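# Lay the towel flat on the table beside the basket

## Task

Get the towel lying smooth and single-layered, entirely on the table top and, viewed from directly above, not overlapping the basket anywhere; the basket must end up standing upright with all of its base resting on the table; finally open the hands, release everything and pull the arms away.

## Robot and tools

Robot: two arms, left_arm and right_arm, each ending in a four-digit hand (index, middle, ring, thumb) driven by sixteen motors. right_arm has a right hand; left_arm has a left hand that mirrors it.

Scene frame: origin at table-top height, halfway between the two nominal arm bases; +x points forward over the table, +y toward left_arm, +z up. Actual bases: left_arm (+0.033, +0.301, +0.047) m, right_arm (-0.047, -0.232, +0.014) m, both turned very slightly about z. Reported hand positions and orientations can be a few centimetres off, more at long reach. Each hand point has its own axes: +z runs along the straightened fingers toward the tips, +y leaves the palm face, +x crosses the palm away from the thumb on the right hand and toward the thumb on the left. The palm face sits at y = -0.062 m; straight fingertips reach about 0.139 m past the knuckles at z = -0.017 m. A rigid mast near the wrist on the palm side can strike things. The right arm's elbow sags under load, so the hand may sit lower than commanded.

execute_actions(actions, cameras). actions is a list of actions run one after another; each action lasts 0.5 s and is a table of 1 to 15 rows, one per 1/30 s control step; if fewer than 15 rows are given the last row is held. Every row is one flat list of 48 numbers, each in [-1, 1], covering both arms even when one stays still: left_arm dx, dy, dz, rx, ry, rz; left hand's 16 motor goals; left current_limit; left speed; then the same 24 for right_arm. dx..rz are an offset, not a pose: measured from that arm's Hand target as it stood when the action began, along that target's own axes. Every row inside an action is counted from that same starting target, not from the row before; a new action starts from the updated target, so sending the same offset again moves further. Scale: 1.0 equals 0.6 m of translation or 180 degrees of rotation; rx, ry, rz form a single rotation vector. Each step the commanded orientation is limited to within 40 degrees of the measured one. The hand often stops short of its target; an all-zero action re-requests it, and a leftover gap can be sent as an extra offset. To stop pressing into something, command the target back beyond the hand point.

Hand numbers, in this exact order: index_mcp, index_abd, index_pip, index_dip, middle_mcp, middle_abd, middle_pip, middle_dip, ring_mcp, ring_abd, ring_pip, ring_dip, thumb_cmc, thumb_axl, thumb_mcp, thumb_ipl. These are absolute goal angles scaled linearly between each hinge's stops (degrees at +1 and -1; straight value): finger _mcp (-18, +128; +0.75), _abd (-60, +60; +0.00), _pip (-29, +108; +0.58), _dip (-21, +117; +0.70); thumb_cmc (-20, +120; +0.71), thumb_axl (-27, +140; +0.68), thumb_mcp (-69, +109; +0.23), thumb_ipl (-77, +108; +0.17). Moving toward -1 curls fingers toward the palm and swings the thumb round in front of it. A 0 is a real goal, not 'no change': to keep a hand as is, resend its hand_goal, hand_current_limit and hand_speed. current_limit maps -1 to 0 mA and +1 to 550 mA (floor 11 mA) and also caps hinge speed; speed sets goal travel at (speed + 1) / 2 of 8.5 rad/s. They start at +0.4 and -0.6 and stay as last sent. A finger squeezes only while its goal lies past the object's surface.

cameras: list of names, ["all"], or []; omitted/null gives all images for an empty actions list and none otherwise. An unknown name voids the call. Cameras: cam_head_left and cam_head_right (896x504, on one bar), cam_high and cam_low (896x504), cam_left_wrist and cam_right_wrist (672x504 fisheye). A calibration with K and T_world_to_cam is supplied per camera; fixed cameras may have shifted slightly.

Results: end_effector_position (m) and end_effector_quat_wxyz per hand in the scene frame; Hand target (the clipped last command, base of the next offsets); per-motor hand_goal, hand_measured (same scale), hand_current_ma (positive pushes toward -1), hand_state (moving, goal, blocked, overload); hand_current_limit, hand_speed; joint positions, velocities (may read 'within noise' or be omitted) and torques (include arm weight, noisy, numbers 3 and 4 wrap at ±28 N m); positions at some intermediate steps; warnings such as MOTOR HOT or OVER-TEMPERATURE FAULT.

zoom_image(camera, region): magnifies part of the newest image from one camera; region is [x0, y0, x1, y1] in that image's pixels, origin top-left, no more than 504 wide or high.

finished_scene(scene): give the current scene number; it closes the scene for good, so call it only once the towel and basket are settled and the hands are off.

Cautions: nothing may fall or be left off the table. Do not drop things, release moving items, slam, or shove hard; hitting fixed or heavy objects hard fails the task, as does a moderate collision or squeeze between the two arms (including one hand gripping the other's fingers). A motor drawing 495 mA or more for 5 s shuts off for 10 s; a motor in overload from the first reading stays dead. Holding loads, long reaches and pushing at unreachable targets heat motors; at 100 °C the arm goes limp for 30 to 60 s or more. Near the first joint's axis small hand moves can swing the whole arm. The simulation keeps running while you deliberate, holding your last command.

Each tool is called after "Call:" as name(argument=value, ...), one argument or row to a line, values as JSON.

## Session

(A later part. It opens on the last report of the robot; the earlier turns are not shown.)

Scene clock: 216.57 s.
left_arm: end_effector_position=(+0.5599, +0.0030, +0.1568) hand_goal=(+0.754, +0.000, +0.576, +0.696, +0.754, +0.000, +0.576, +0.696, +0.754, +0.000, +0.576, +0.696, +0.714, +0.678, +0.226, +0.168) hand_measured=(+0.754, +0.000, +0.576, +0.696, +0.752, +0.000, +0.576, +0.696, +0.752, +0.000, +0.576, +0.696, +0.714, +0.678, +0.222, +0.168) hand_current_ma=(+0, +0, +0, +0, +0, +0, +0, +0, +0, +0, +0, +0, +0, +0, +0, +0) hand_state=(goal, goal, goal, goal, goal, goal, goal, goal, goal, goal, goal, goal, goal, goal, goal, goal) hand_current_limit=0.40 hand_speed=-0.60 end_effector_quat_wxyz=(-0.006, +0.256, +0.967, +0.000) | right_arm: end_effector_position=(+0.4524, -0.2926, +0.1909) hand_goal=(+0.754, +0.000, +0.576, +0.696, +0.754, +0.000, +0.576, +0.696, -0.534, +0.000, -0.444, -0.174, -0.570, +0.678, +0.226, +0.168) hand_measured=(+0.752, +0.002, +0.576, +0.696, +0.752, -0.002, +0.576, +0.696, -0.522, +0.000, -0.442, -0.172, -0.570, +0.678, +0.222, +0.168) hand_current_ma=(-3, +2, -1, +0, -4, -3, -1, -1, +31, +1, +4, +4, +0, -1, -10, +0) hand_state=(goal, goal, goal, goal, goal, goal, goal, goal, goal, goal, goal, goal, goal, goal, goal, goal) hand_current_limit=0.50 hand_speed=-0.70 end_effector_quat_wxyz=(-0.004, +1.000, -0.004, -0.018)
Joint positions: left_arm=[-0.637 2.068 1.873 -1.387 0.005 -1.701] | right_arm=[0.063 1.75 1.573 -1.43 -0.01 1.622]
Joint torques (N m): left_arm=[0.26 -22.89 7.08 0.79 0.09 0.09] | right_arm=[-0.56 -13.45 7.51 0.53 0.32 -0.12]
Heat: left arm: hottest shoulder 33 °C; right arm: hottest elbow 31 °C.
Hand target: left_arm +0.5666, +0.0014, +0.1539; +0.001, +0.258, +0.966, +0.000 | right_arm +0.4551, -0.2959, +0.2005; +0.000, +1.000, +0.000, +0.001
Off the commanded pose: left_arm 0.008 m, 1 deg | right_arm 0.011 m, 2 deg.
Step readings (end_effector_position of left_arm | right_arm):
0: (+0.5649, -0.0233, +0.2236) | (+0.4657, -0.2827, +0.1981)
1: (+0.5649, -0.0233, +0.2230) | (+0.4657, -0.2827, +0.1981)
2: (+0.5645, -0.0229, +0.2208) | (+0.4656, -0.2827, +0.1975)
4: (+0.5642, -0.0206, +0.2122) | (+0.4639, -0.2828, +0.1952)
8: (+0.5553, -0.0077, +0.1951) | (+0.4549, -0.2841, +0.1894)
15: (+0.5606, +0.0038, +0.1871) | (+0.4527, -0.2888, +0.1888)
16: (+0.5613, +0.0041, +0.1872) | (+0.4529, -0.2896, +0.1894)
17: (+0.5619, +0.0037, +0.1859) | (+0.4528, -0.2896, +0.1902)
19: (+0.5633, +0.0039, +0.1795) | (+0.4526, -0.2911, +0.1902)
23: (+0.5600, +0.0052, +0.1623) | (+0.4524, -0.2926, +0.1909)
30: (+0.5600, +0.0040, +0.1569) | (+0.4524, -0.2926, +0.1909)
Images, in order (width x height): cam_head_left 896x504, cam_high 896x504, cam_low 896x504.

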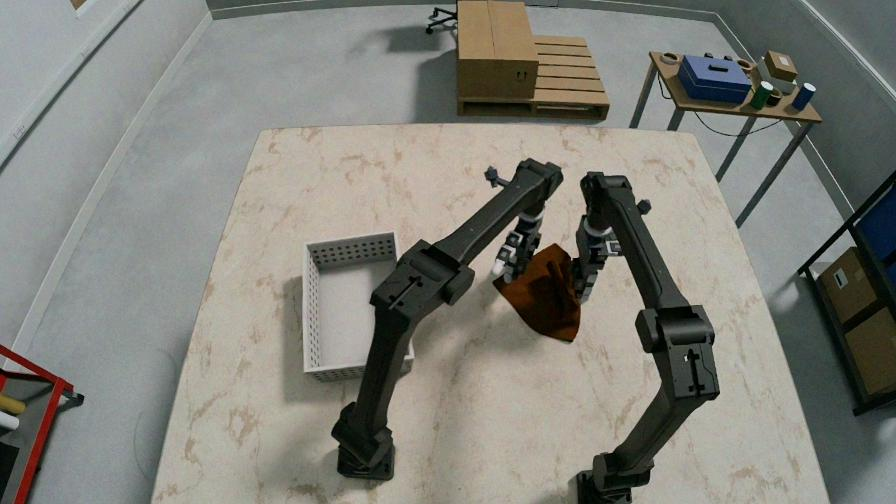

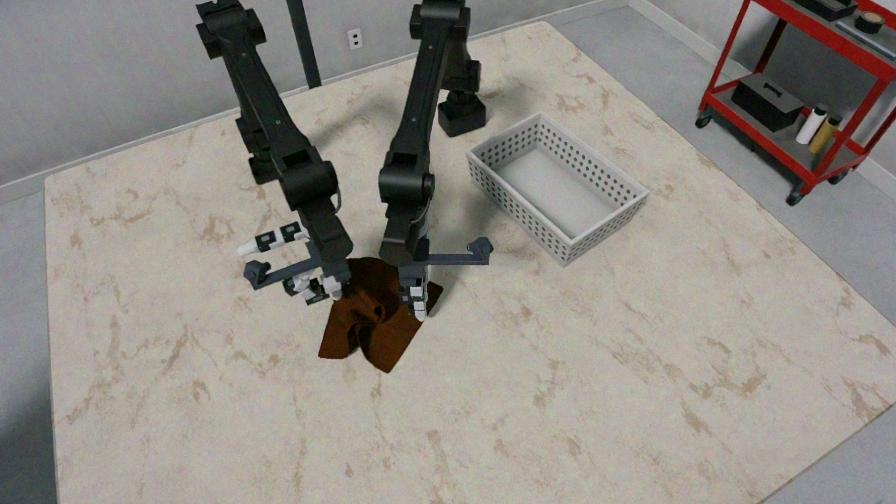

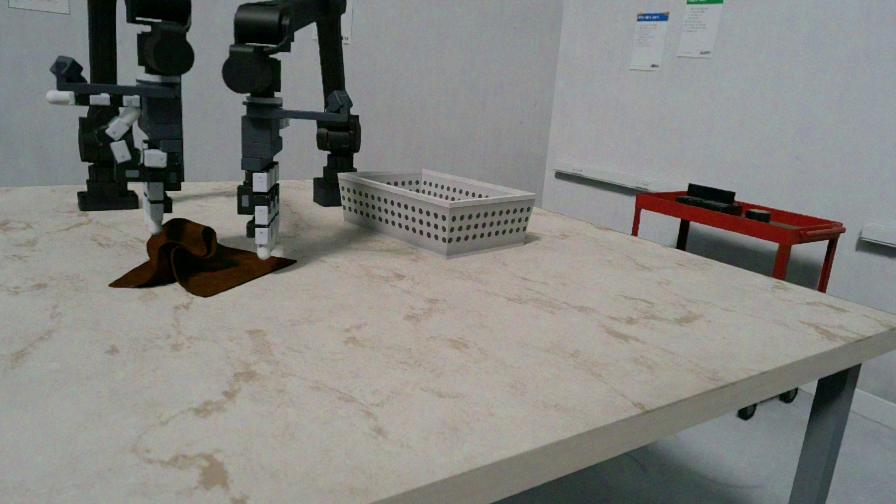

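Call:
execute_actions(
  actions=[
    [[0,0,0.065,0,0,0,0.754,0,0.576,0.696,0.754,0,0.576,0.696,0.754,0,0.576,0.696,0.714,0.678,0.226,0.168,0.4,-0.6,0.0183,-0.0417,0.03,0,0,0,0.754,0,0.576,0.696,0.754,0,0.576,0.696,-0.534,0,-0.444,-0.174,-0.57,0.678,0.226,0.168,0.5,-0.7]],
    [[0,0,0,0,0,0,0.754,0,0.576,0.696,0.754,0,0.576,0.696,0.754,0,0.576,0.696,0.714,0.678,0.226,0.168,0.4,-0.6,0,0,0.06,0,0,0,0.754,0,0.576,0.696,0.754,0,0.576,0.696,-0.534,0,-0.444,-0.174,-0.57,0.678,0.226,0.168,0.5,-0.7]],
  ],
  cameras=["cam_head_left", "cam_low", "cam_high"],
)

Call:
zoom_image(
  camera="cam_low",
  region=[100, 130, 350, 325],
)

Call:
zoom_image(
  camera="cam_high",
  region=[300, 215, 500, 395],
)

Call:
zoom_image(
  camera="cam_head_left",
  region=[450, 210, 640, 370],
)

Scene clock: 218.87 s.
left_arm: end_effector_position=(+0.5593, +0.0034, +0.1276) hand_goal=(+0.754, +0.000, +0.576, +0.696, +0.754, +0.000, +0.576, +0.696, +0.754, +0.000, +0.576, +0.696, +0.714, +0.678, +0.226, +0.168) hand_measured=(+0.752, +0.002, +0.576, +0.696, +0.752, +0.004, +0.576, +0.696, +0.752, +0.000, +0.576, +0.696, +0.714, +0.678, +0.222, +0.168) hand_current_ma=(+0, +0, +0, +0, +0, +0, +0, +0, +0, +0, +0, +0, +0, +0, +0, +0) hand_state=(goal, goal, goal, goal, goal, goal, goal, goal, goal, goal, goal, goal, goal, goal, goal, goal) hand_current_limit=0.40 hand_speed=-0.60 end_effector_quat_wxyz=(-0.002, +0.256, +0.967, -0.002) | right_arm: end_effector_position=(+0.4633, -0.2723, +0.1498) hand_goal=(+0.754, +0.000, +0.576, +0.696, +0.754, +0.000, +0.576, +0.696, -0.534, +0.000, -0.444, -0.174, -0.570, +0.678, +0.226, +0.168) hand_measured=(+0.752, +0.000, +0.576, +0.696, +0.754, -0.002, +0.576, +0.696, -0.522, +0.000, -0.442, -0.172, -0.570, +0.678, +0.222, +0.168) hand_current_ma=(-3, +0, -1, +0, +0, -2, +0, -1, +31, +1, +4, +4, +0, -1, -10, +0) hand_state=(goal, goal, goal, goal, goal, goal, goal, goal, goal, goal, goal, goal, goal, goal, goal, goal) hand_current_limit=0.50 hand_speed=-0.70 end_effector_quat_wxyz=(-0.004, +1.000, +0.007, -0.007)
Joint positions: left_arm=[-0.637 2.079 1.813 -1.308 0.005 -1.701] | right_arm=[0.101 1.785 1.513 -1.312 -0.01 1.638]
Joint torques (N m): left_arm=[0.09 -21.77 7.04 1.28 0.05 0.07] | right_arm=[0.21 -11.75 7.43 0.72 0.29 0.17]
Heat: left arm: hottest shoulder 33 °C; right arm: hottest elbow 31 °C.
Hand target: left_arm +0.5667, +0.0013, +0.1149; +0.001, +0.258, +0.966, +0.000 | right_arm +0.4662, -0.2709, +0.1465; +0.000, +1.000, +0.000, +0.001
Off the commanded pose: left_arm 0.015 m, 0 deg | right_arm 0.005 m, 1 deg.
Step readings (end_effector_position of left_arm | right_arm):
0: (+0.5599, +0.0030, +0.1568) | (+0.4524, -0.2926, +0.1909)
1: (+0.5602, +0.0028, +0.1567) | (+0.4524, -0.2926, +0.1909)
2: (+0.5605, +0.0025, +0.1549) | (+0.4531, -0.2926, +0.1908)
4: (+0.5622, +0.0013, +0.1481) | (+0.4556, -0.2910, +0.1905)
8: (+0.5593, +0.0034, +0.1330) | (+0.4597, -0.2837, +0.1893)
15: (+0.5593, +0.0034, +0.1276) | (+0.4618, -0.2702, +0.1854)
16: (+0.5593, +0.0034, +0.1276) | (+0.4621, -0.2693, +0.1854)
17: (+0.5593, +0.0034, +0.1276) | (+0.4629, -0.2693, +0.1835)
19: (+0.5593, +0.0034, +0.1276) | (+0.4653, -0.2690, +0.1780)
23: (+0.5593, +0.0034, +0.1276) | (+0.4630, -0.2708, +0.1607)
30: (+0.5593, +0.0034, +0.1276) | (+0.4633, -0.2723, +0.1498)
Images, in order (width x height): cam_head_left 896x504, cam_high 896x504, cam_low 896x504.

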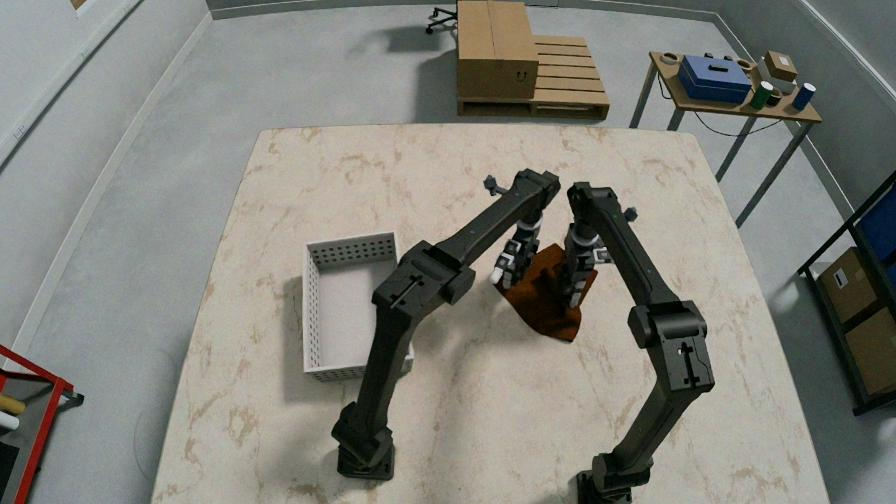

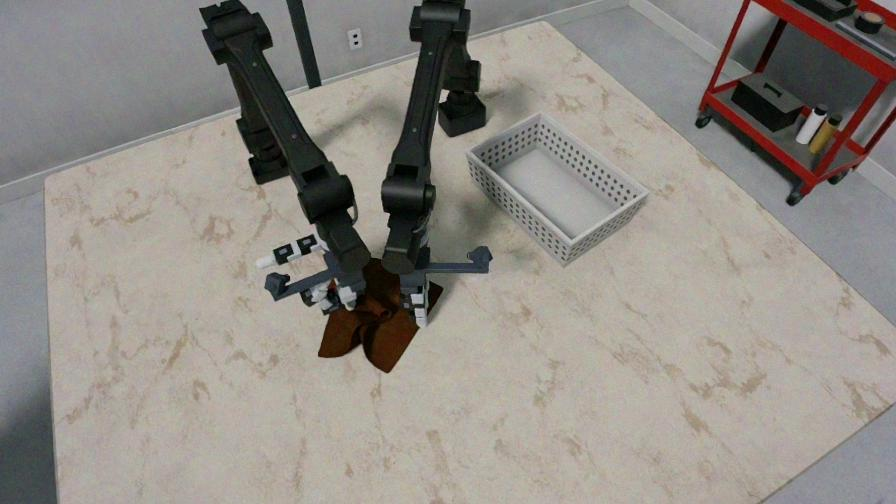

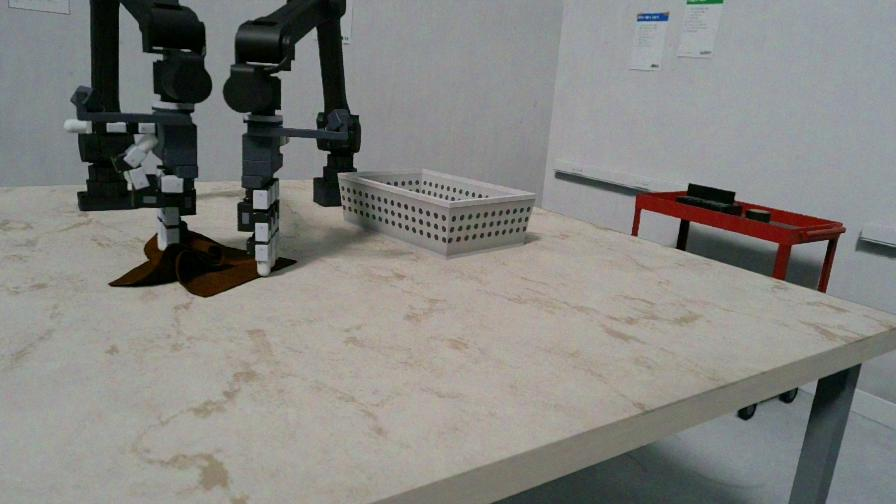

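Scaled by 2.016 from the camera's 896x504 image, which has a finer 1280x720 frame.

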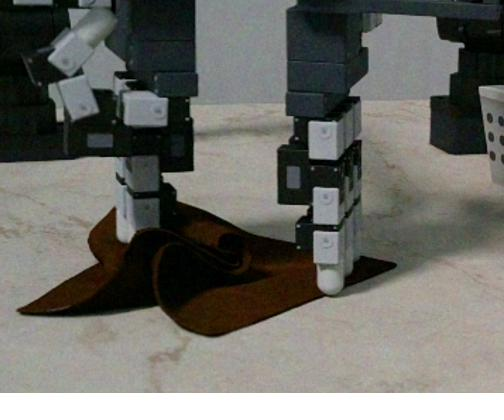

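Scaled by 2.520 from the camera's 896x504 image, which has a finer 1280x720 frame.

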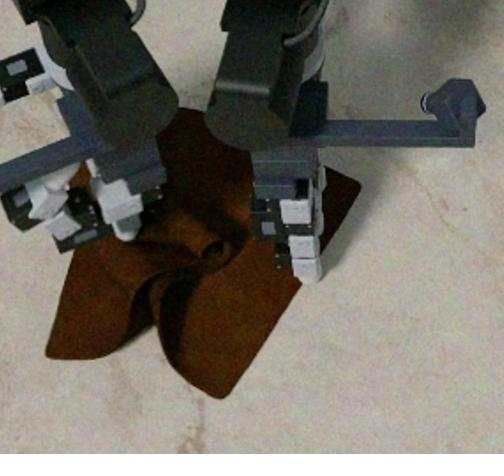

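Scaled by 2.653 from the camera's 896x504 image, which has a finer 1280x720 frame.

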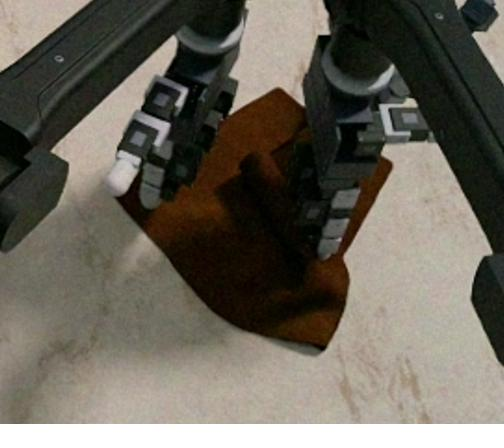

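Call:
execute_actions(
  actions=[
    [[0,0,0,0,0,0,0.754,0,0.576,0.696,0.754,0,0.576,0.696,0.754,0,0.576,0.696,0.714,0.678,0.226,0.168,0.4,-0.6,0,0,0.055,0,0,0,0.754,0,0.576,0.696,0.754,0,0.576,0.696,-0.534,0,-0.444,-0.174,-0.57,0.678,0.226,0.168,0.5,-0.7]],
    [[0,0,0,0,0,0,0.754,0,0.576,0.696,0.754,0,0.576,0.696,0.754,0,0.576,0.696,0.714,0.678,0.226,0.168,0.4,-0.6,-0.0133,0.05,0,0,0,0,0.754,0,0.576,0.696,0.754,0,0.576,0.696,-0.534,0,-0.444,-0.174,-0.57,0.678,0.226,0.168,0.5,-0.7]],
    [[0,0,0,0,0,0,0.754,0,0.576,0.696,0.754,0,0.576,0.696,0.754,0,0.576,0.696,0.714,0.678,0.226,0.168,0.4,-0.6,-0.0133,0.05,0,0,0,0,0.754,0,0.576,0.696,0.754,0,0.576,0.696,-0.534,0,-0.444,-0.174,-0.57,0.678,0.226,0.168,0.5,-0.7]],
  ],
  cameras=["cam_head_left", "cam_low", "cam_high"],
)

Call:
zoom_image(
  camera="cam_low",
  region=[80, 130, 330, 325],
)

Call:
zoom_image(
  camera="cam_high",
  region=[300, 215, 500, 395],
)

Call:
zoom_image(
  camera="cam_head_left",
  region=[450, 210, 640, 370],
)

Scene clock: 221.83 s.
left_arm: end_effector_position=(+0.5592, +0.0034, +0.1276) hand_goal=(+0.754, +0.000, +0.576, +0.696, +0.754, +0.000, +0.576, +0.696, +0.754, +0.000, +0.576, +0.696, +0.714, +0.678, +0.226, +0.168) hand_measured=(+0.752, +0.002, +0.576, +0.696, +0.752, +0.004, +0.576, +0.696, +0.752, +0.000, +0.576, +0.696, +0.714, +0.678, +0.222, +0.168) hand_current_ma=(+0, +0, +0, +0, +0, +0, +0, +0, +0, +0, +0, +0, +0, +0, +0, +0) hand_state=(goal, goal, goal, goal, goal, goal, goal, goal, goal, goal, goal, goal, goal, goal, goal, goal) hand_current_limit=0.40 hand_speed=-0.60 end_effector_quat_wxyz=(-0.002, +0.255, +0.967, -0.002) | right_arm: end_effector_position=(+0.4573, -0.3088, +0.1385) hand_goal=(+0.754, +0.000, +0.576, +0.696, +0.754, +0.000, +0.576, +0.696, -0.534, +0.000, -0.444, -0.174, -0.570, +0.678, +0.226, +0.168) hand_measured=(+0.810, -0.010, +0.616, +0.718, +0.800, +0.008, +0.606, +0.716, -0.522, +0.000, -0.442, -0.172, -0.570, +0.678, +0.222, +0.168) hand_current_ma=(+200, -19, +122, +56, +151, +14, +86, +52, +31, +1, +4, +4, +0, -1, -10, +0) hand_state=(blocked, goal, blocked, blocked, blocked, goal, blocked, blocked, goal, goal, goal, goal, goal, goal, goal, goal) hand_current_limit=0.50 hand_speed=-0.70 end_effector_quat_wxyz=(-0.014, +1.000, -0.001, +0.020)
Joint positions: left_arm=[-0.637 2.079 1.813 -1.308 0.005 -1.703] | right_arm=[0.026 1.742 1.431 -1.218 -0.028 1.58]
Joint torques (N m): left_arm=[-0.21 -21.54 7.06 1.16 0.09 0.07] | right_arm=[-2.2 -9.76 5.19 0.95 0.9 -0.25]
Heat: left arm: hottest shoulder 33 °C; right arm: hottest elbow 31 °C.
Hand target: left_arm +0.5667, +0.0013, +0.1149; +0.001, +0.258, +0.966, +0.000 | right_arm +0.4502, -0.3309, +0.1135; +0.000, +1.000, +0.000, +0.001
Off the commanded pose: left_arm 0.015 m, 0 deg | right_arm 0.034 m, 3 deg.
Step readings (end_effector_position of left_arm | right_arm):
0: (+0.5593, +0.0034, +0.1276) | (+0.4633, -0.2723, +0.1498)
1: (+0.5593, +0.0034, +0.1276) | (+0.4636, -0.2723, +0.1497)
2: (+0.5593, +0.0034, +0.1276) | (+0.4645, -0.2722, +0.1485)
4: (+0.5593, +0.0034, +0.1276) | (+0.4643, -0.2725, +0.1439)
8: (+0.5593, +0.0034, +0.1276) | (+0.4650, -0.2732, +0.1433)
15: (+0.5593, +0.0034, +0.1276) | (+0.4653, -0.2731, +0.1429)
16: (+0.5593, +0.0034, +0.1276) | (+0.4653, -0.2731, +0.1429)
17: (+0.5593, +0.0034, +0.1276) | (+0.4650, -0.2731, +0.1425)
19: (+0.5593, +0.0034, +0.1276) | (+0.4638, -0.2741, +0.1429)
23: (+0.5593, +0.0034, +0.1276) | (+0.4611, -0.2807, +0.1423)
30: (+0.5593, +0.0034, +0.1276) | (+0.4610, -0.2859, +0.1409)
31: (+0.5593, +0.0034, +0.1276) | (+0.4611, -0.2859, +0.1409)
32: (+0.5593, +0.0034, +0.1276) | (+0.4612, -0.2865, +0.1410)
34: (+0.5593, +0.0034, +0.1276) | (+0.4604, -0.2891, +0.1408)
38: (+0.5593, +0.0034, +0.1276) | (+0.4567, -0.3013, +0.1387)
45: (+0.5592, +0.0034, +0.1276) | (+0.4569, -0.3087, +0.1385)
Images, in order (width x height): cam_head_left 896x504, cam_high 896x504, cam_low 896x504.

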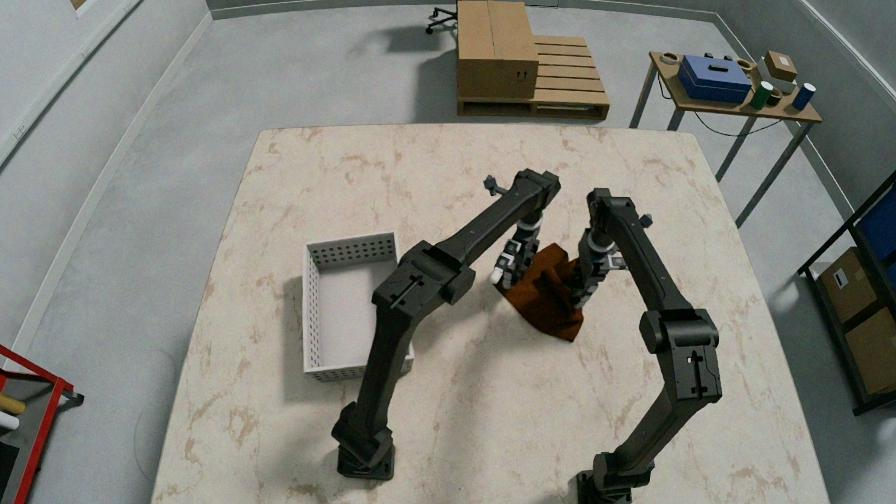

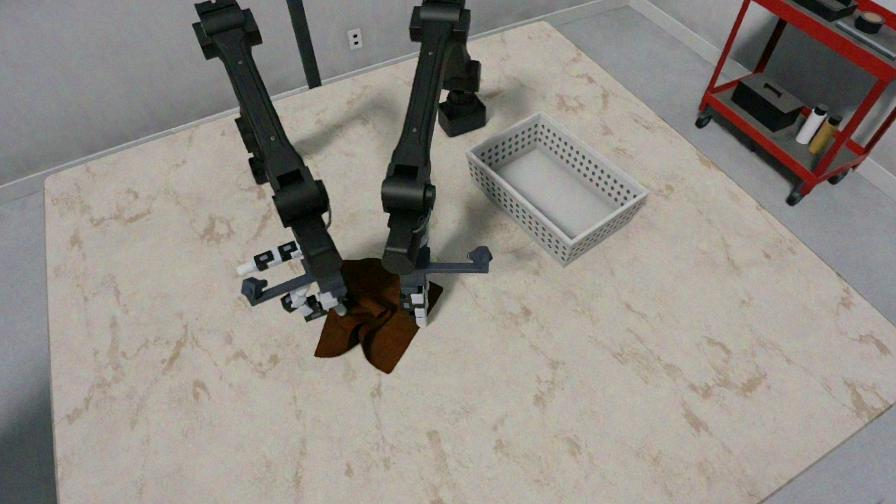

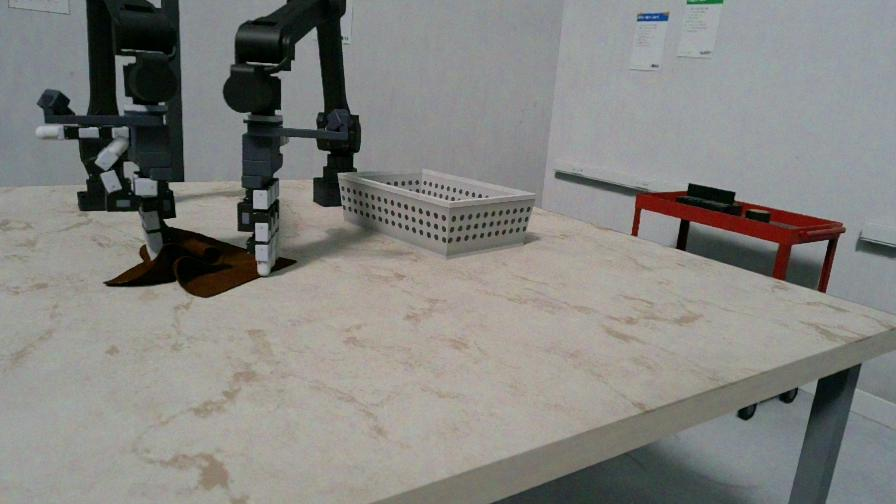

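Scaled by 2.016 from the camera's 896x504 image, which has a finer 1280x720 frame.

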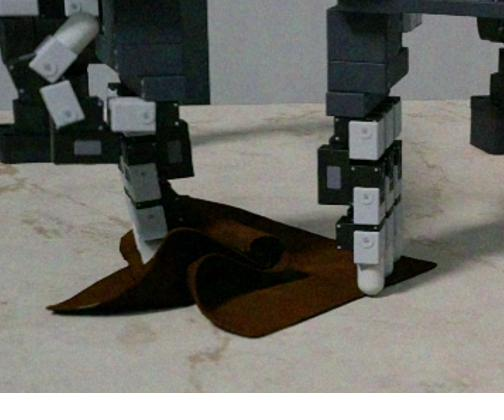

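Scaled by 2.520 from the camera's 896x504 image, which has a finer 1280x720 frame.

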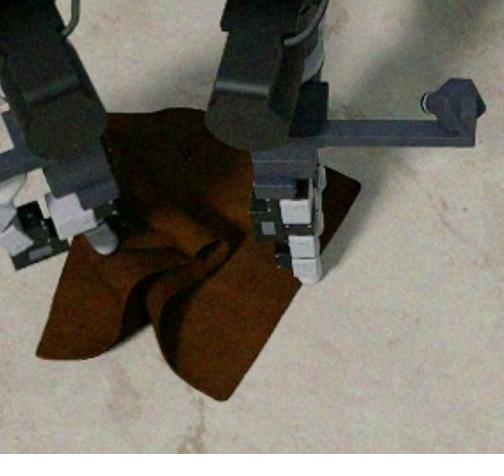

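Scaled by 2.653 from the camera's 896x504 image, which has a finer 1280x720 frame.

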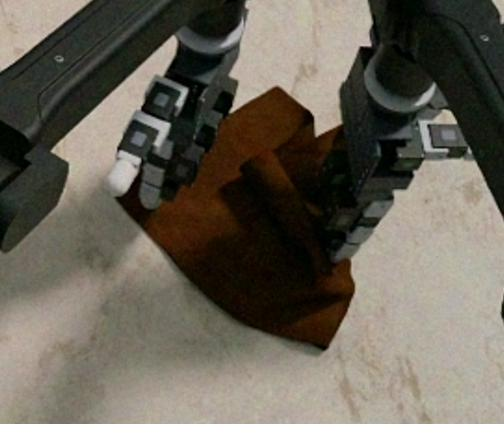

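Call:
execute_actions(
  actions=[
    [[0,0,0,0,0,0,0.754,0,0.576,0.696,0.754,0,0.576,0.696,0.754,0,0.576,0.696,0.714,0.678,0.226,0.168,0.4,-0.6,-0.0133,0.05,-0.01,0,0,0,0.754,0,0.576,0.696,0.754,0,0.576,0.696,-0.534,0,-0.444,-0.174,-0.57,0.678,0.226,0.168,0.5,-0.7]],
    [[0,0,0,0,0,0,0.754,0,0.576,0.696,0.754,0,0.576,0.696,0.754,0,0.576,0.696,0.714,0.678,0.226,0.168,0.4,-0.6,-0.0133,0.05,0,0,0,0,0.754,0,0.576,0.696,0.754,0,0.576,0.696,-0.534,0,-0.444,-0.174,-0.57,0.678,0.226,0.168,0.5,-0.7]],
    [[0,0,0,0,0,0,0.754,0,0.576,0.696,0.754,0,0.576,0.696,0.754,0,0.576,0.696,0.714,0.678,0.226,0.168,0.4,-0.6,-0.0133,0.05,0,0,0,0,0.754,0,0.576,0.696,0.754,0,0.576,0.696,-0.534,0,-0.444,-0.174,-0.57,0.678,0.226,0.168,0.5,-0.7]],
  ],
  cameras=["cam_head_left", "cam_low", "cam_high"],
)

Call:
zoom_image(
  camera="cam_low",
  region=[80, 130, 330, 325],
)

Call:
zoom_image(
  camera="cam_high",
  region=[280, 215, 500, 395],
)

Call:
zoom_image(
  camera="cam_head_left",
  region=[450, 210, 640, 370],
)

Scene clock: 224.30 s.
left_arm: end_effector_position=(+0.5580, +0.0007, +0.1275) hand_goal=(+0.754, +0.000, +0.576, +0.696, +0.754, +0.000, +0.576, +0.696, +0.754, +0.000, +0.576, +0.696, +0.714, +0.678, +0.226, +0.168) hand_measured=(+0.766, +0.002, +0.586, +0.700, +0.748, +0.004, +0.574, +0.696, +0.748, +0.000, +0.574, +0.696, +0.714, +0.678, +0.222, +0.168) hand_current_ma=(+4, +0, +2, +0, -1, +0, +0, +0, -1, +0, +0, +0, +0, +0, +0, +0) hand_state=(goal, goal, goal, goal, goal, goal, goal, goal, goal, goal, goal, goal, goal, goal, goal, goal) hand_current_limit=0.40 hand_speed=-0.60 end_effector_quat_wxyz=(-0.001, +0.255, +0.967, -0.002) | right_arm: end_effector_position=(+0.4354, -0.3993, +0.1374) hand_goal=(+0.754, +0.000, +0.576, +0.696, +0.754, +0.000, +0.576, +0.696, -0.534, +0.000, -0.444, -0.174, -0.570, +0.678, +0.226, +0.168) hand_measured=(+0.824, -0.016, +0.626, +0.724, +0.800, -0.004, +0.606, +0.716, -0.522, +0.000, -0.442, -0.172, -0.570, +0.678, +0.222, +0.168) hand_current_ma=(+258, -34, +156, +77, +151, -5, +86, +52, +31, +1, +4, +4, +0, -1, -10, +0) hand_state=(blocked, goal, blocked, blocked, blocked, goal, blocked, blocked, goal, goal, goal, goal, goal, goal, goal, goal) hand_current_limit=0.50 hand_speed=-0.70 end_effector_quat_wxyz=(-0.012, +1.000, -0.004, +0.017)
Joint positions: left_arm=[-0.641 2.079 1.813 -1.305 0.005 -1.707] | right_arm=[-0.152 1.714 1.389 -1.217 -0.03 1.408]
Joint torques (N m): left_arm=[-0.38 -21.42 6.99 1.03 0.02 0.09] | right_arm=[-2.43 -9.93 5.56 0.7 0.97 -0.35]
Heat: left arm: hottest shoulder 33 °C; right arm: hottest elbow 31 °C.
Hand target: left_arm +0.5667, +0.0013, +0.1149; +0.001, +0.258, +0.966, +0.000 | right_arm +0.4262, -0.4209, +0.1194; +0.000, +1.000, +0.000, +0.001
Off the commanded pose: left_arm 0.015 m, 0 deg | right_arm 0.030 m, 2 deg.
Step readings (end_effector_position of left_arm | right_arm):
0: (+0.5592, +0.0034, +0.1276) | (+0.4573, -0.3088, +0.1385)
1: (+0.5592, +0.0034, +0.1276) | (+0.4574, -0.3088, +0.1385)
2: (+0.5592, +0.0034, +0.1276) | (+0.4571, -0.3089, +0.1380)
4: (+0.5592, +0.0034, +0.1276) | (+0.4563, -0.3120, +0.1377)
8: (+0.5588, +0.0035, +0.1276) | (+0.4517, -0.3270, +0.1383)
15: (+0.5588, +0.0035, +0.1276) | (+0.4496, -0.3418, +0.1385)
16: (+0.5588, +0.0035, +0.1276) | (+0.4498, -0.3419, +0.1385)
17: (+0.5588, +0.0035, +0.1276) | (+0.4500, -0.3420, +0.1380)
19: (+0.5588, +0.0035, +0.1276) | (+0.4493, -0.3453, +0.1384)
23: (+0.5588, +0.0035, +0.1276) | (+0.4446, -0.3591, +0.1387)
30: (+0.5588, +0.0035, +0.1276) | (+0.4415, -0.3714, +0.1376)
31: (+0.5588, +0.0035, +0.1276) | (+0.4418, -0.3715, +0.1376)
32: (+0.5588, +0.0035, +0.1276) | (+0.4419, -0.3723, +0.1376)
34: (+0.5588, +0.0035, +0.1276) | (+0.4419, -0.3756, +0.1386)
38: (+0.5587, +0.0025, +0.1276) | (+0.4376, -0.3885, +0.1379)
45: (+0.5580, +0.0007, +0.1275) | (+0.4349, -0.3991, +0.1374)
Images, in order (width x height): cam_head_left 896x504, cam_high 896x504, cam_low 896x504.

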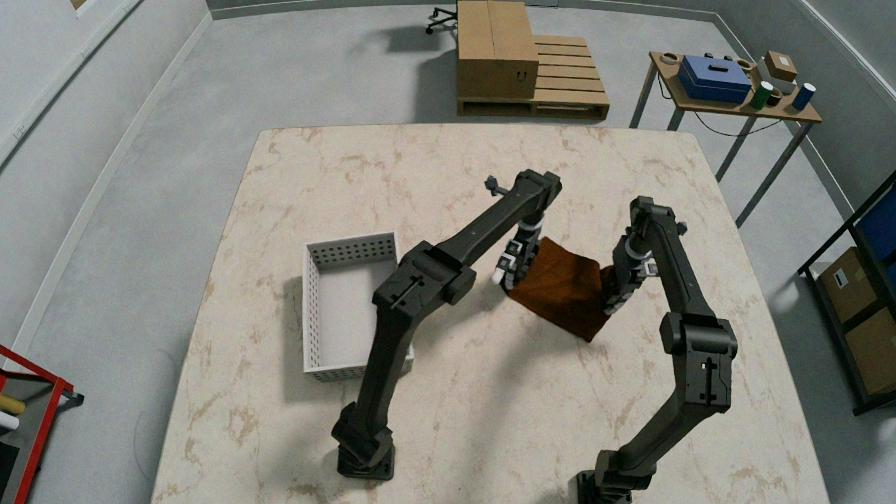

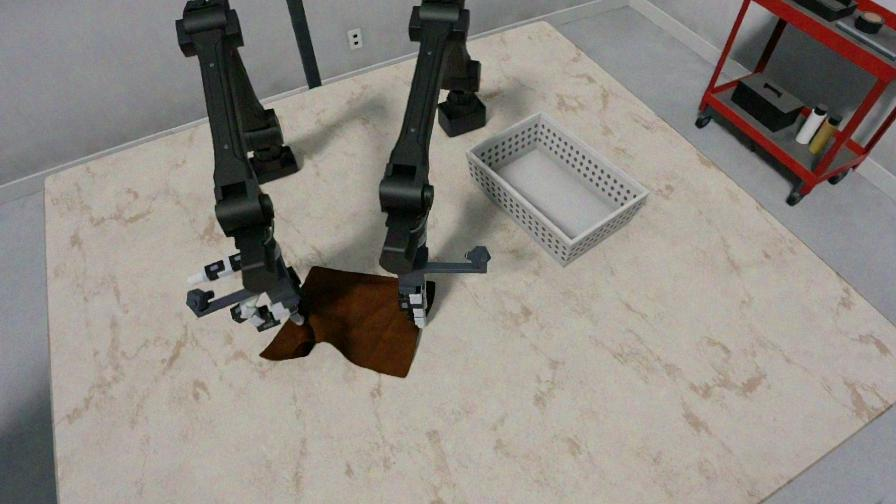

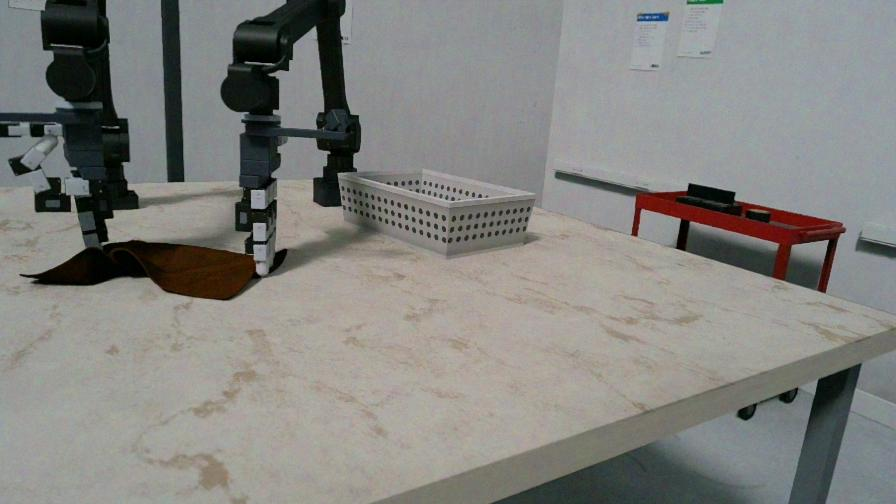

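Scaled by 2.016 from the camera's 896x504 image, which has a finer 1280x720 frame.

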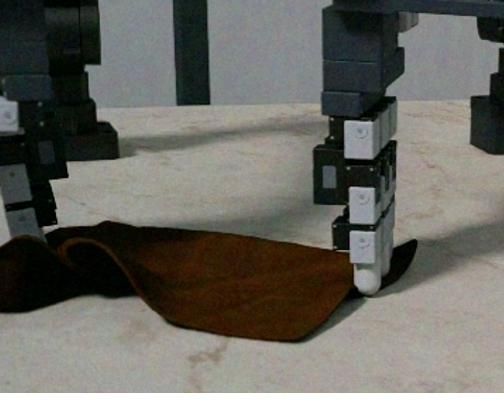

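Scaled by 2.291 from the camera's 896x504 image, which has a finer 1280x720 frame.

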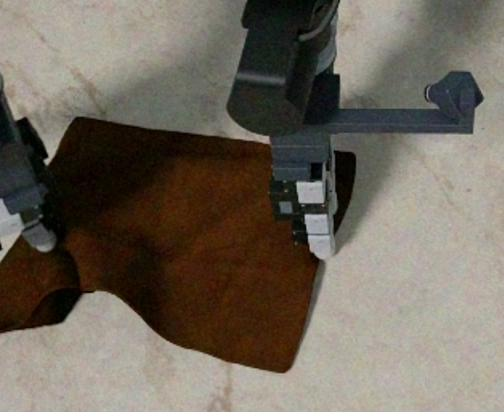

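Scaled by 2.653 from the camera's 896x504 image, which has a finer 1280x720 frame.

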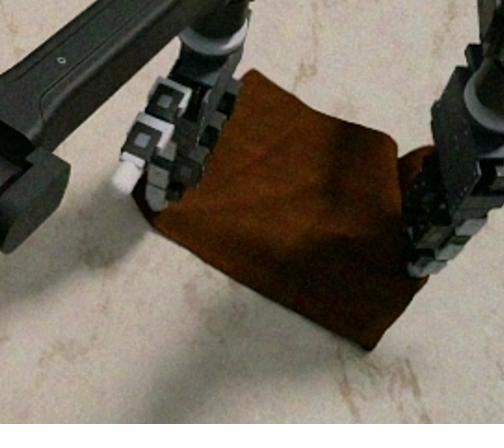

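Call:
execute_actions(
  actions=[
    [[0,0,0,0,0,0,0.754,0,0.576,0.696,0.754,0,0.576,0.696,0.754,0,0.576,0.696,0.714,0.678,0.226,0.168,0.4,-0.6,0,-0.02,-0.04,0,0,0,0.754,0,0.576,0.696,0.754,0,0.576,0.696,-0.534,0,-0.444,-0.174,-0.57,0.678,0.226,0.168,0.5,-0.7]],
    [[0,0,0,0,0,0,0.754,0,0.576,0.696,0.754,0,0.576,0.696,0.754,0,0.576,0.696,0.714,0.678,0.226,0.168,0.4,-0.6,0,0,-0.09,0,0,0,0.754,0,0.576,0.696,0.754,0,0.576,0.696,-0.534,0,-0.444,-0.174,-0.57,0.678,0.226,0.168,0.5,-0.7]],
    [[0,0,-0.06,0,0,0,0.754,0,0.576,0.696,0.754,0,0.576,0.696,0.754,0,0.576,0.696,0.714,0.678,0.226,0.168,0.4,-0.6,0,0.12,-0.08,0,0,0,0.754,0,0.576,0.696,0.754,0,0.576,0.696,-0.534,0,-0.444,-0.174,-0.57,0.678,0.226,0.168,0.5,-0.7]],
    [[0,0,-0.08,0,0,0,0.754,0,0.576,0.696,0.754,0,0.576,0.696,0.754,0,0.576,0.696,0.714,0.678,0.226,0.168,0.4,-0.6,-0.05,0.12,0,0,0,0,0.754,0,0.576,0.696,0.754,0,0.576,0.696,-0.534,0,-0.444,-0.174,-0.57,0.678,0.226,0.168,0.5,-0.7]],
  ],
  cameras=["all"],
)

Call:
zoom_image(
  camera="cam_low",
  region=[0, 190, 320, 325],
)

Call:
zoom_image(
  camera="cam_high",
  region=[240, 215, 480, 395],
)

Call:
zoom_image(
  camera="cam_head_left",
  region=[480, 210, 670, 370],
)

Scene clock: 227.90 s.
left_arm: end_effector_position=(+0.5530, +0.0047, +0.1816) hand_goal=(+0.754, +0.000, +0.576, +0.696, +0.754, +0.000, +0.576, +0.696, +0.754, +0.000, +0.576, +0.696, +0.714, +0.678, +0.226, +0.168) hand_measured=(+0.756, -0.002, +0.578, +0.698, +0.748, +0.000, +0.574, +0.696, +0.750, +0.000, +0.574, +0.696, +0.714, +0.678, +0.222, +0.168) hand_current_ma=(+0, +0, +0, +0, -1, +0, +0, +0, -1, +0, +0, +0, +0, +0, +0, +0) hand_state=(goal, goal, goal, goal, goal, goal, goal, goal, goal, goal, goal, goal, goal, goal, goal, goal) hand_current_limit=0.40 hand_speed=-0.60 end_effector_quat_wxyz=(-0.021, +0.257, +0.966, +0.006) | right_arm: end_effector_position=(+0.3762, -0.5436, +0.2203) hand_goal=(+0.754, +0.000, +0.576, +0.696, +0.754, +0.000, +0.576, +0.696, -0.534, +0.000, -0.444, -0.174, -0.570, +0.678, +0.226, +0.168) hand_measured=(+0.754, -0.002, +0.578, +0.698, +0.754, -0.002, +0.578, +0.698, -0.522, +0.000, -0.442, -0.172, -0.570, +0.678, +0.222, +0.168) hand_current_ma=(-1, -3, +3, +4, -1, -3, +2, +5, +31, +1, +4, +4, -1, -1, -10, +0) hand_state=(goal, goal, goal, goal, goal, goal, goal, goal, goal, goal, goal, goal, goal, goal, goal, goal) hand_current_limit=0.50 hand_speed=-0.70 end_effector_quat_wxyz=(-0.014, +1.000, -0.006, -0.025)
Joint positions: left_arm=[-0.641 2.059 1.92 -1.475 0.005 -1.703] | right_arm=[-0.451 1.695 1.581 -1.514 -0.004 1.113]
Joint torques (N m): left_arm=[-0.09 -24.06 9.87 0.1 0.03 0.07] | right_arm=[0.38 -10.58 13.33 -0.54 0.09 -0.11]
Heat: left arm: hottest shoulder 33 °C; right arm: hottest elbow 31 °C.
Hand target: left_arm +0.5666, +0.0014, +0.1989; +0.001, +0.258, +0.966, +0.000 | right_arm +0.3960, -0.5529, +0.2453; +0.000, +1.000, +0.000, +0.001
Off the commanded pose: left_arm 0.022 m, 3 deg | right_arm 0.033 m, 3 deg.
Step readings (end_effector_position of left_arm | right_arm):
0: (+0.5580, +0.0007, +0.1275) | (+0.4355, -0.3993, +0.1374)
1: (+0.5580, +0.0007, +0.1275) | (+0.4355, -0.3993, +0.1381)
2: (+0.5580, +0.0007, +0.1275) | (+0.4355, -0.3993, +0.1381)
4: (+0.5580, +0.0007, +0.1275) | (+0.4348, -0.3992, +0.1389)
8: (+0.5580, +0.0007, +0.1275) | (+0.4344, -0.3991, +0.1389)
15: (+0.5580, +0.0007, +0.1275) | (+0.4336, -0.3990, +0.1389)
16: (+0.5580, +0.0007, +0.1275) | (+0.4336, -0.3990, +0.1389)
17: (+0.5580, +0.0007, +0.1275) | (+0.4319, -0.3987, +0.1402)
19: (+0.5580, +0.0007, +0.1275) | (+0.4220, -0.3978, +0.1431)
23: (+0.5580, +0.0007, +0.1275) | (+0.4034, -0.3981, +0.1513)
30: (+0.5580, +0.0007, +0.1275) | (+0.4042, -0.4020, +0.1627)
31: (+0.5580, +0.0007, +0.1275) | (+0.4042, -0.4027, +0.1632)
32: (+0.5580, +0.0007, +0.1275) | (+0.4046, -0.4034, +0.1658)
34: (+0.5576, +0.0010, +0.1282) | (+0.4029, -0.4119, +0.1747)
38: (+0.5517, +0.0055, +0.1317) | (+0.4028, -0.4487, +0.2001)
45: (+0.5501, +0.0067, +0.1333) | (+0.4005, -0.4849, +0.2248)
46: (+0.5503, +0.0066, +0.1338) | (+0.4008, -0.4830, +0.2243)
47: (+0.5501, +0.0067, +0.1362) | (+0.4021, -0.4818, +0.2243)
49: (+0.5482, +0.0083, +0.1433) | (+0.4025, -0.4872, +0.2240)
53: (+0.5506, +0.0064, +0.1632) | (+0.3897, -0.5171, +0.2238)
60: (+0.5535, +0.0043, +0.1809) | (+0.3664, -0.5536, +0.2237)
camera_calibration:
cam_left_wrist: T_world_to_cam=[[0.316766, -0.948453, -0.00980624, -0.200011], [-0.580692, -0.202094, 0.788641, 0.122768], [-0.749971, -0.24412, -0.614776, 0.648961], [0, 0, 0, 1]] pos_world=[0.621349, -0.00646604, 0.300184]
cam_right_wrist: T_world_to_cam=[[-0.81734, -0.564769, 0.113979, 0.00150142], [-0.24091, 0.514707, 0.822824, 0.124803], [-0.523371, 0.645068, -0.556749, 0.792142], [0, 0, 0, 1]] pos_world=[0.445878, -0.574375, 0.338162]

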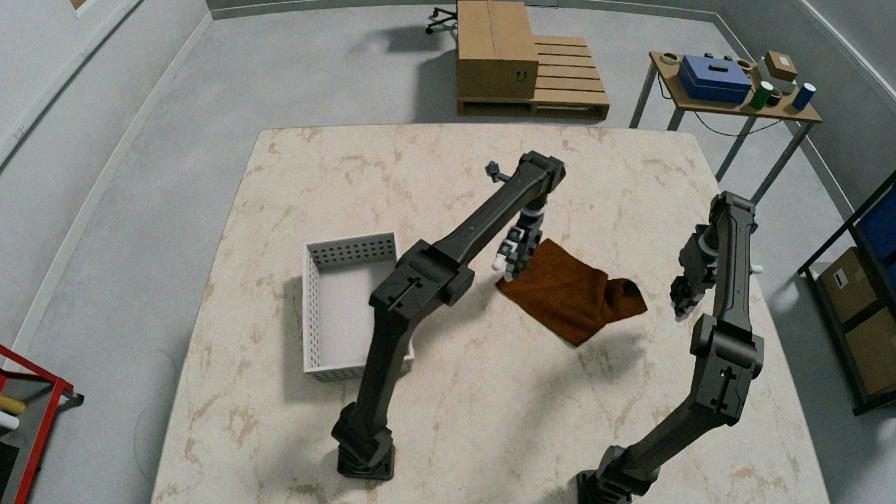

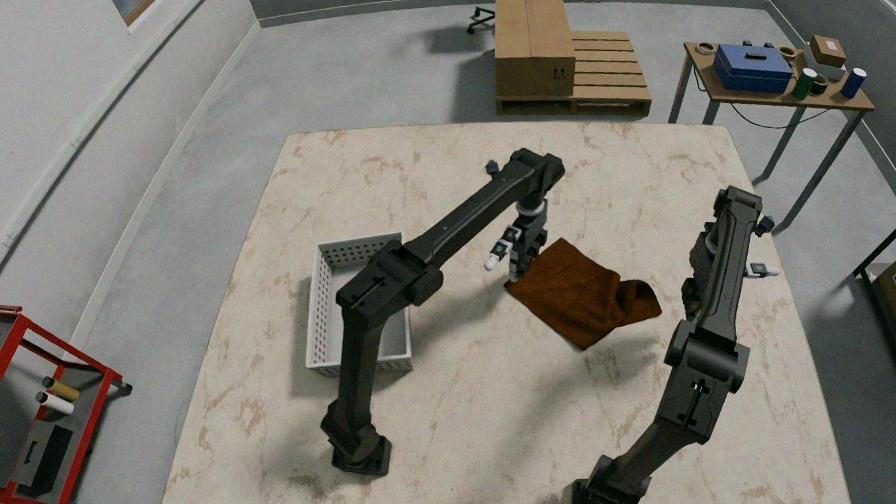

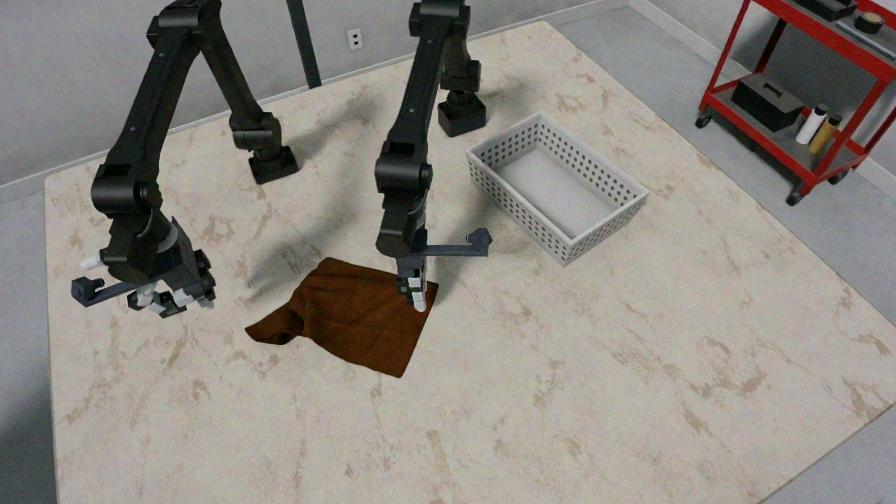

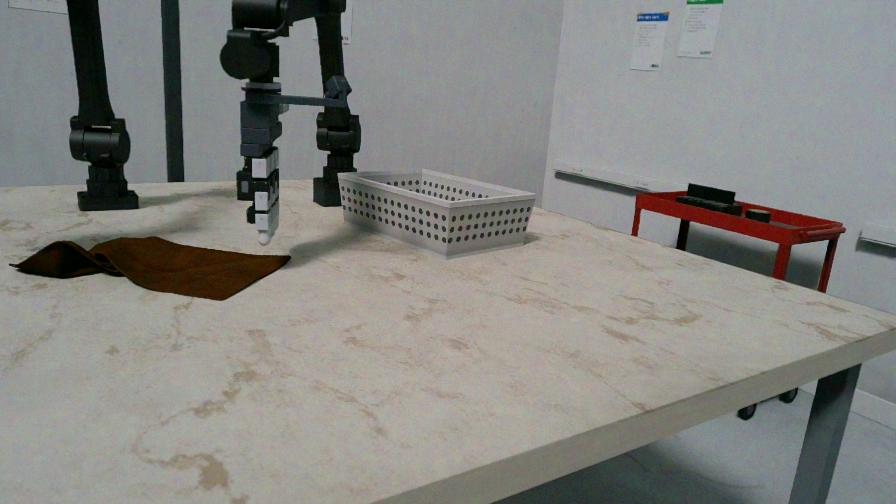

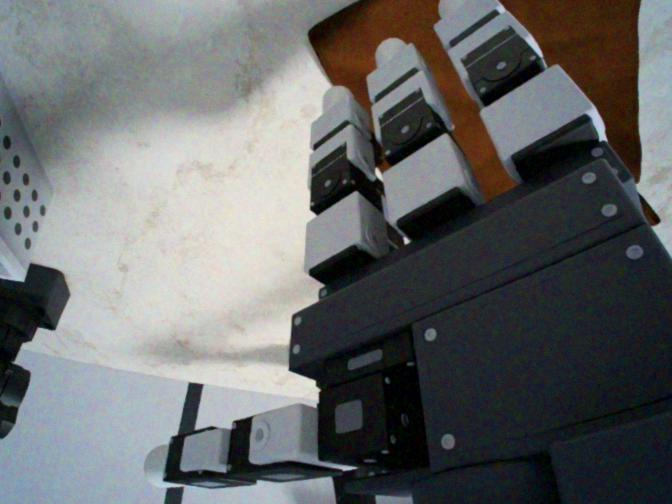

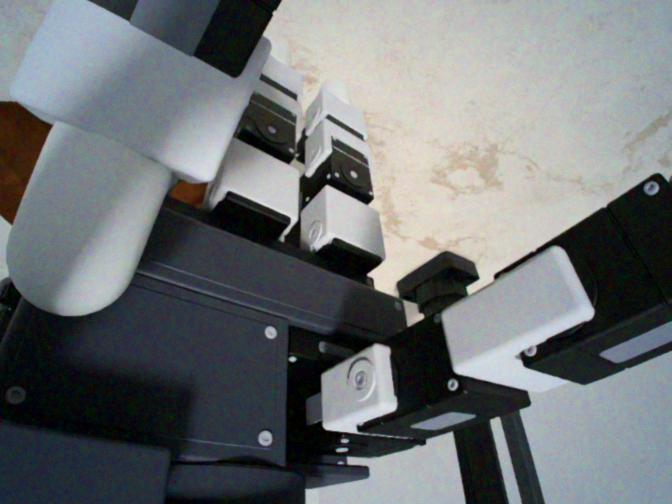

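Scaled by 1.575 from the camera's 896x504 image, which has a finer 1280x720 frame.

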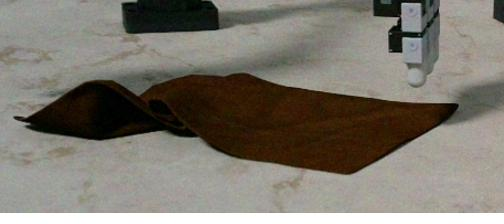

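Scaled by 2.100 from the camera's 896x504 image, which has a finer 1280x720 frame.

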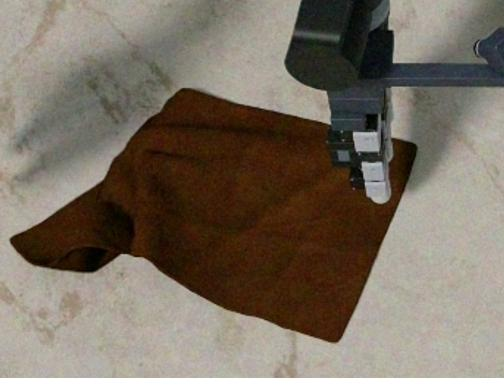

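Scaled by 2.653 from the camera's 896x504 image, which has a finer 1280x720 frame.

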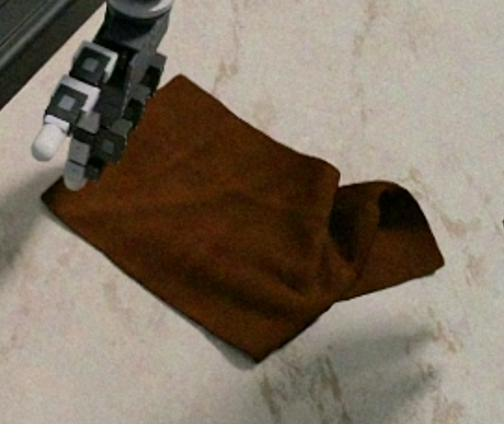

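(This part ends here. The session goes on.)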